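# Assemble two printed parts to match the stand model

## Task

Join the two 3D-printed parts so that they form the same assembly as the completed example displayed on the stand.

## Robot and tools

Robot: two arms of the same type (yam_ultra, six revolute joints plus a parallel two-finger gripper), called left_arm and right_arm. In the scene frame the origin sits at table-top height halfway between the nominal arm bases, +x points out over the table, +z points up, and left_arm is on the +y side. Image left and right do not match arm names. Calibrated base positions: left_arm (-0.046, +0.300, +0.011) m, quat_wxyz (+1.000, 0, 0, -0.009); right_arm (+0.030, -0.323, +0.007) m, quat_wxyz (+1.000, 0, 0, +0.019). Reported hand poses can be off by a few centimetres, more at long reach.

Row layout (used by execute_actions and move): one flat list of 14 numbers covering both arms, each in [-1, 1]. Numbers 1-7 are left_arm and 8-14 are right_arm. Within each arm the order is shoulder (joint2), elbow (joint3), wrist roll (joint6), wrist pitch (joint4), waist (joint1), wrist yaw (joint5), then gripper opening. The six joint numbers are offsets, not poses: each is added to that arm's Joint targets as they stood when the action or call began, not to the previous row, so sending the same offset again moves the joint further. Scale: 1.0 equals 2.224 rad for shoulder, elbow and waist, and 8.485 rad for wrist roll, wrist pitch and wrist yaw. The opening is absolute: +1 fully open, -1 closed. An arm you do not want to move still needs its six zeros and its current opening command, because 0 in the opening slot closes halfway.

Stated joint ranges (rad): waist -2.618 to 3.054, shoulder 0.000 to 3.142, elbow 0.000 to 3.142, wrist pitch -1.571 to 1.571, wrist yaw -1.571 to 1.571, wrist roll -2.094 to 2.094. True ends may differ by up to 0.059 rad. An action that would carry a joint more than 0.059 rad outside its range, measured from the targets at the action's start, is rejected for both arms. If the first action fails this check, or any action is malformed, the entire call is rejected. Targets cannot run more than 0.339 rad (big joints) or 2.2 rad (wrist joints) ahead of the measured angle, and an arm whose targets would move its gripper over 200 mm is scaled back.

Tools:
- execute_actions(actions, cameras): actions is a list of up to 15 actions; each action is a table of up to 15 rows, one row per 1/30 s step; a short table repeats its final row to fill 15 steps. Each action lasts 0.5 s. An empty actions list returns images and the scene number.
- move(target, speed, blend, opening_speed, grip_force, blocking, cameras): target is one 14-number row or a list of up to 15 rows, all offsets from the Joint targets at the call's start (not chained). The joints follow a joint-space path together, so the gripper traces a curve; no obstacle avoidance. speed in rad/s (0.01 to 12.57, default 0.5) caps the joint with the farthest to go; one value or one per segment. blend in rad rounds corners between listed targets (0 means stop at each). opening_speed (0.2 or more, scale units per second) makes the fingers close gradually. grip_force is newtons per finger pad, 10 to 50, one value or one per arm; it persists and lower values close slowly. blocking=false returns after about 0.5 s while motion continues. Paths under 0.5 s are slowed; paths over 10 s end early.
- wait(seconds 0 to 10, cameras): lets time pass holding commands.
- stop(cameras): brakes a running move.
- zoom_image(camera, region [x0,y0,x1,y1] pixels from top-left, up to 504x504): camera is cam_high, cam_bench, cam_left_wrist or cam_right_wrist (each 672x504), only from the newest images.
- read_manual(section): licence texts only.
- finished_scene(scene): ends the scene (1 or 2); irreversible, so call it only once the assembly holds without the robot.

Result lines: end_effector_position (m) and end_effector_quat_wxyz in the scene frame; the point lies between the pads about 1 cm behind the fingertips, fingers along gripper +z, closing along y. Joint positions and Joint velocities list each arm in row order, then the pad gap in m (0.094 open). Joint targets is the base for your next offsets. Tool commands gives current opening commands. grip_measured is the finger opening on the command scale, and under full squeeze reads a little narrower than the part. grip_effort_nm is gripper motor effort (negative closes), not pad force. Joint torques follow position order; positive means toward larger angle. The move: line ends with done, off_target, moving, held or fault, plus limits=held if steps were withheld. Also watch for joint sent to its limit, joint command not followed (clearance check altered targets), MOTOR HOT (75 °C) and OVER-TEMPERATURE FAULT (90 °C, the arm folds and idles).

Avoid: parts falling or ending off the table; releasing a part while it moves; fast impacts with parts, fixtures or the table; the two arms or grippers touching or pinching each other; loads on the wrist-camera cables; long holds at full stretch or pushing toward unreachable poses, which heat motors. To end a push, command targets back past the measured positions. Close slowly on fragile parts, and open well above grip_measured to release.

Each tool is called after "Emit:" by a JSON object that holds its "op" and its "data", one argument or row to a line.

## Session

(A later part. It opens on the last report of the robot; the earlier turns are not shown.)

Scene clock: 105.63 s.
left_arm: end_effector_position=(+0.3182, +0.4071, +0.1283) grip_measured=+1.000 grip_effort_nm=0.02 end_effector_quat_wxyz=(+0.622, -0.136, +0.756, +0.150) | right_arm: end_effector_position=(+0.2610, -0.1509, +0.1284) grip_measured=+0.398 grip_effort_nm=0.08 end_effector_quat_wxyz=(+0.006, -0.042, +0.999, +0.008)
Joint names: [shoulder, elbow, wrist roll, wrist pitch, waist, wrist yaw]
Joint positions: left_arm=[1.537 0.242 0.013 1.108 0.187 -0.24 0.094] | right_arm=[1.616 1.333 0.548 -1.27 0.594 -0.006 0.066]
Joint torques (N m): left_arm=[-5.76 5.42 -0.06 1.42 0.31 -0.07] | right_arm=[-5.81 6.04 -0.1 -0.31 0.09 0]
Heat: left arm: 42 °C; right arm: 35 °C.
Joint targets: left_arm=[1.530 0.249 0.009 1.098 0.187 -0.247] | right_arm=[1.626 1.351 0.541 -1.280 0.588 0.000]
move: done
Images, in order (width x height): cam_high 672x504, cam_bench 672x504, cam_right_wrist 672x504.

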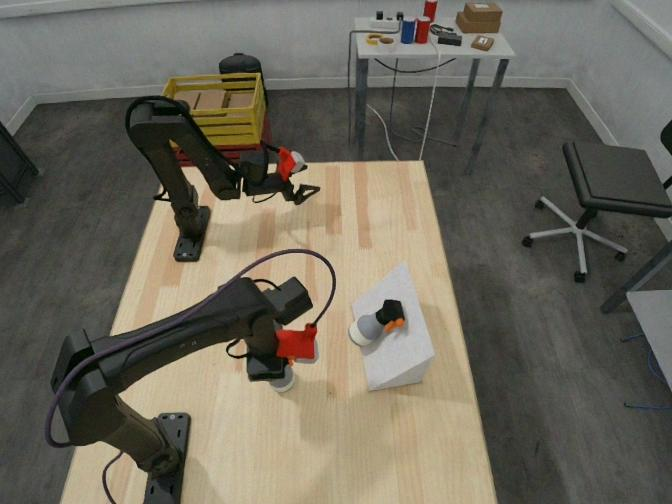

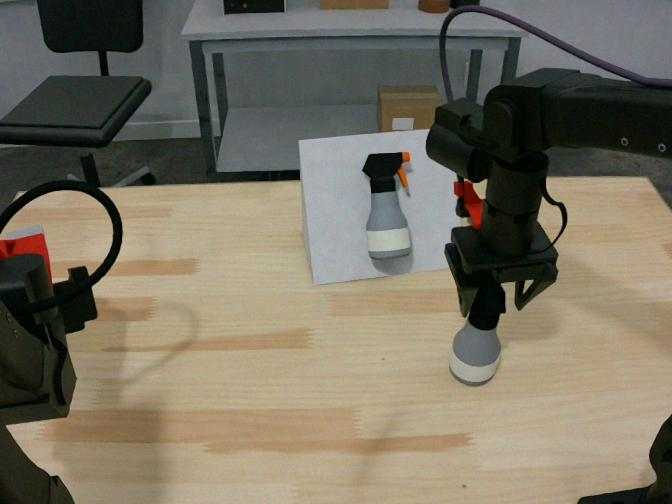

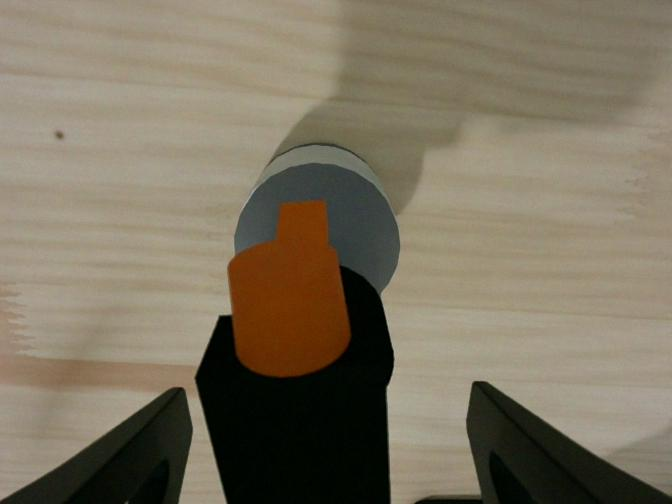

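Emit:
{"op": "move", "data": {
  "target": [
    [0,0,0,0,0,0,1,0.004,0.05,0,-0.0112,0,0,0.7],
    [0,0,0,0,0,0,1,0.02,0.16,0,-0.0325,0,0,1]
  ],
  "speed": [0.1,0.4],
  "blend": 0.02,
  "cameras": ["cam_bench","cam_high","cam_right_wrist"]
}}

Emit:
{"op": "zoom_image", "data": {
  "camera": "cam_bench",
  "region": [420, 230, 560, 400]
}}

Emit:
{"op": "zoom_image", "data": {
  "camera": "cam_high",
  "region": [220, 310, 340, 410]
}}

Emit:
{"op": "zoom_image", "data": {
  "camera": "cam_right_wrist",
  "region": [180, 120, 480, 420]
}}

Scene clock: 111.20 s.
left_arm: end_effector_position=(+0.3182, +0.4071, +0.1283) grip_measured=+1.000 grip_effort_nm=0.02 end_effector_quat_wxyz=(+0.622, -0.136, +0.756, +0.150) | right_arm: end_effector_position=(+0.2696, -0.1446, +0.2041) grip_measured=+0.998 grip_effort_nm=0.08 end_effector_quat_wxyz=(+0.018, -0.043, +0.999, +0.016)
Joint names: [shoulder, elbow, wrist roll, wrist pitch, waist, wrist yaw]
Joint positions: left_arm=[1.537 0.242 0.013 1.108 0.187 -0.24 0.094] | right_arm=[1.659 1.681 0.547 -1.544 0.594 -0.006 0.094]
Joint torques (N m): left_arm=[-5.82 5.5 -0.04 1.44 0.44 -0.06] | right_arm=[-5.78 6.5 -0.15 -0.19 -0.38 0.03]
Heat: left arm: 42 °C; right arm: 34 °C.
Joint targets: left_arm=[1.530 0.249 0.009 1.098 0.187 -0.247] | right_arm=[1.670 1.707 0.541 -1.556 0.588 0.000]
move: done
Images, in order (width x height): cam_high 672x504, cam_bench 672x504, cam_right_wrist 672x504.

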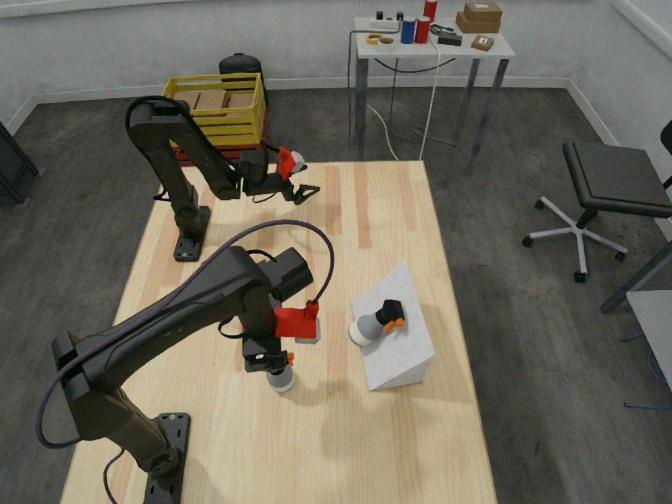

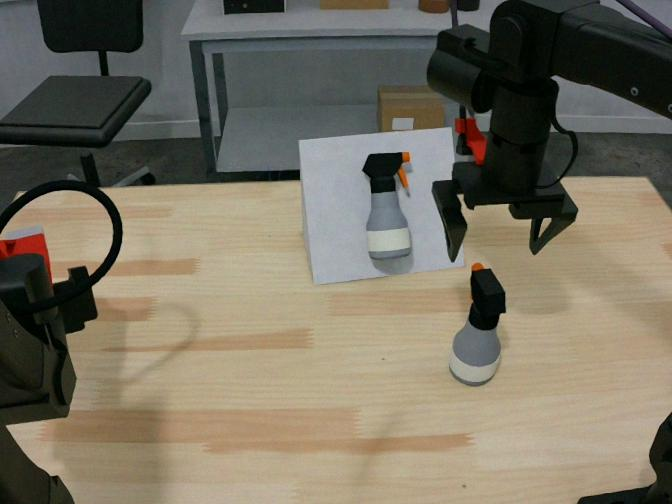

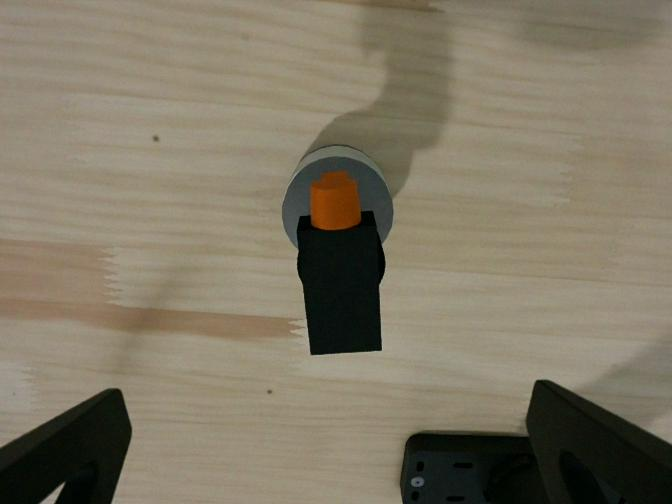

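Scaled by 2.965 from the camera's 672x504 image, which has a finer 960x720 frame.

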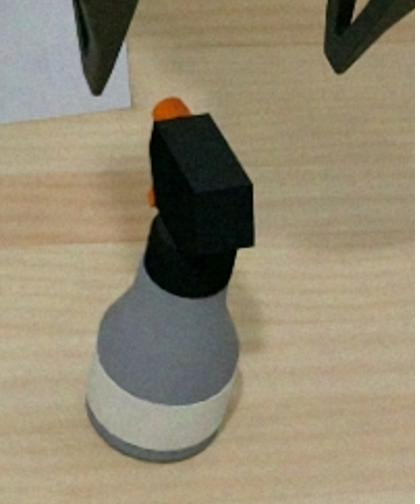

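Scaled by 4.200 from the camera's 672x504 image, which has a finer 960x720 frame.

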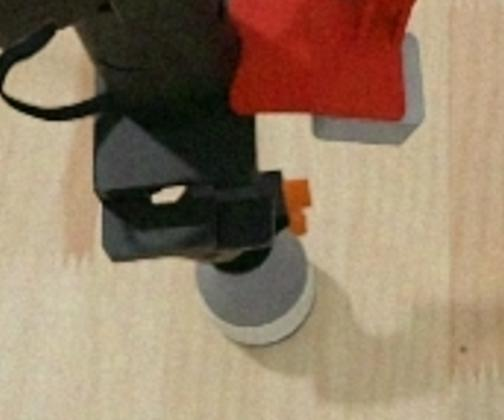

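Scaled by 1.680 from the camera's 672x504 image, which has a finer 960x720 frame.

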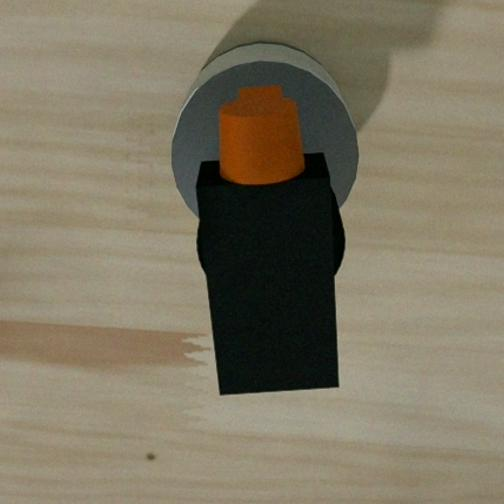

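Fully seated and upright.

Emit:
{"op": "finished_scene", "data": {
  "scene": 2
}}

The scene is finished: the task was done.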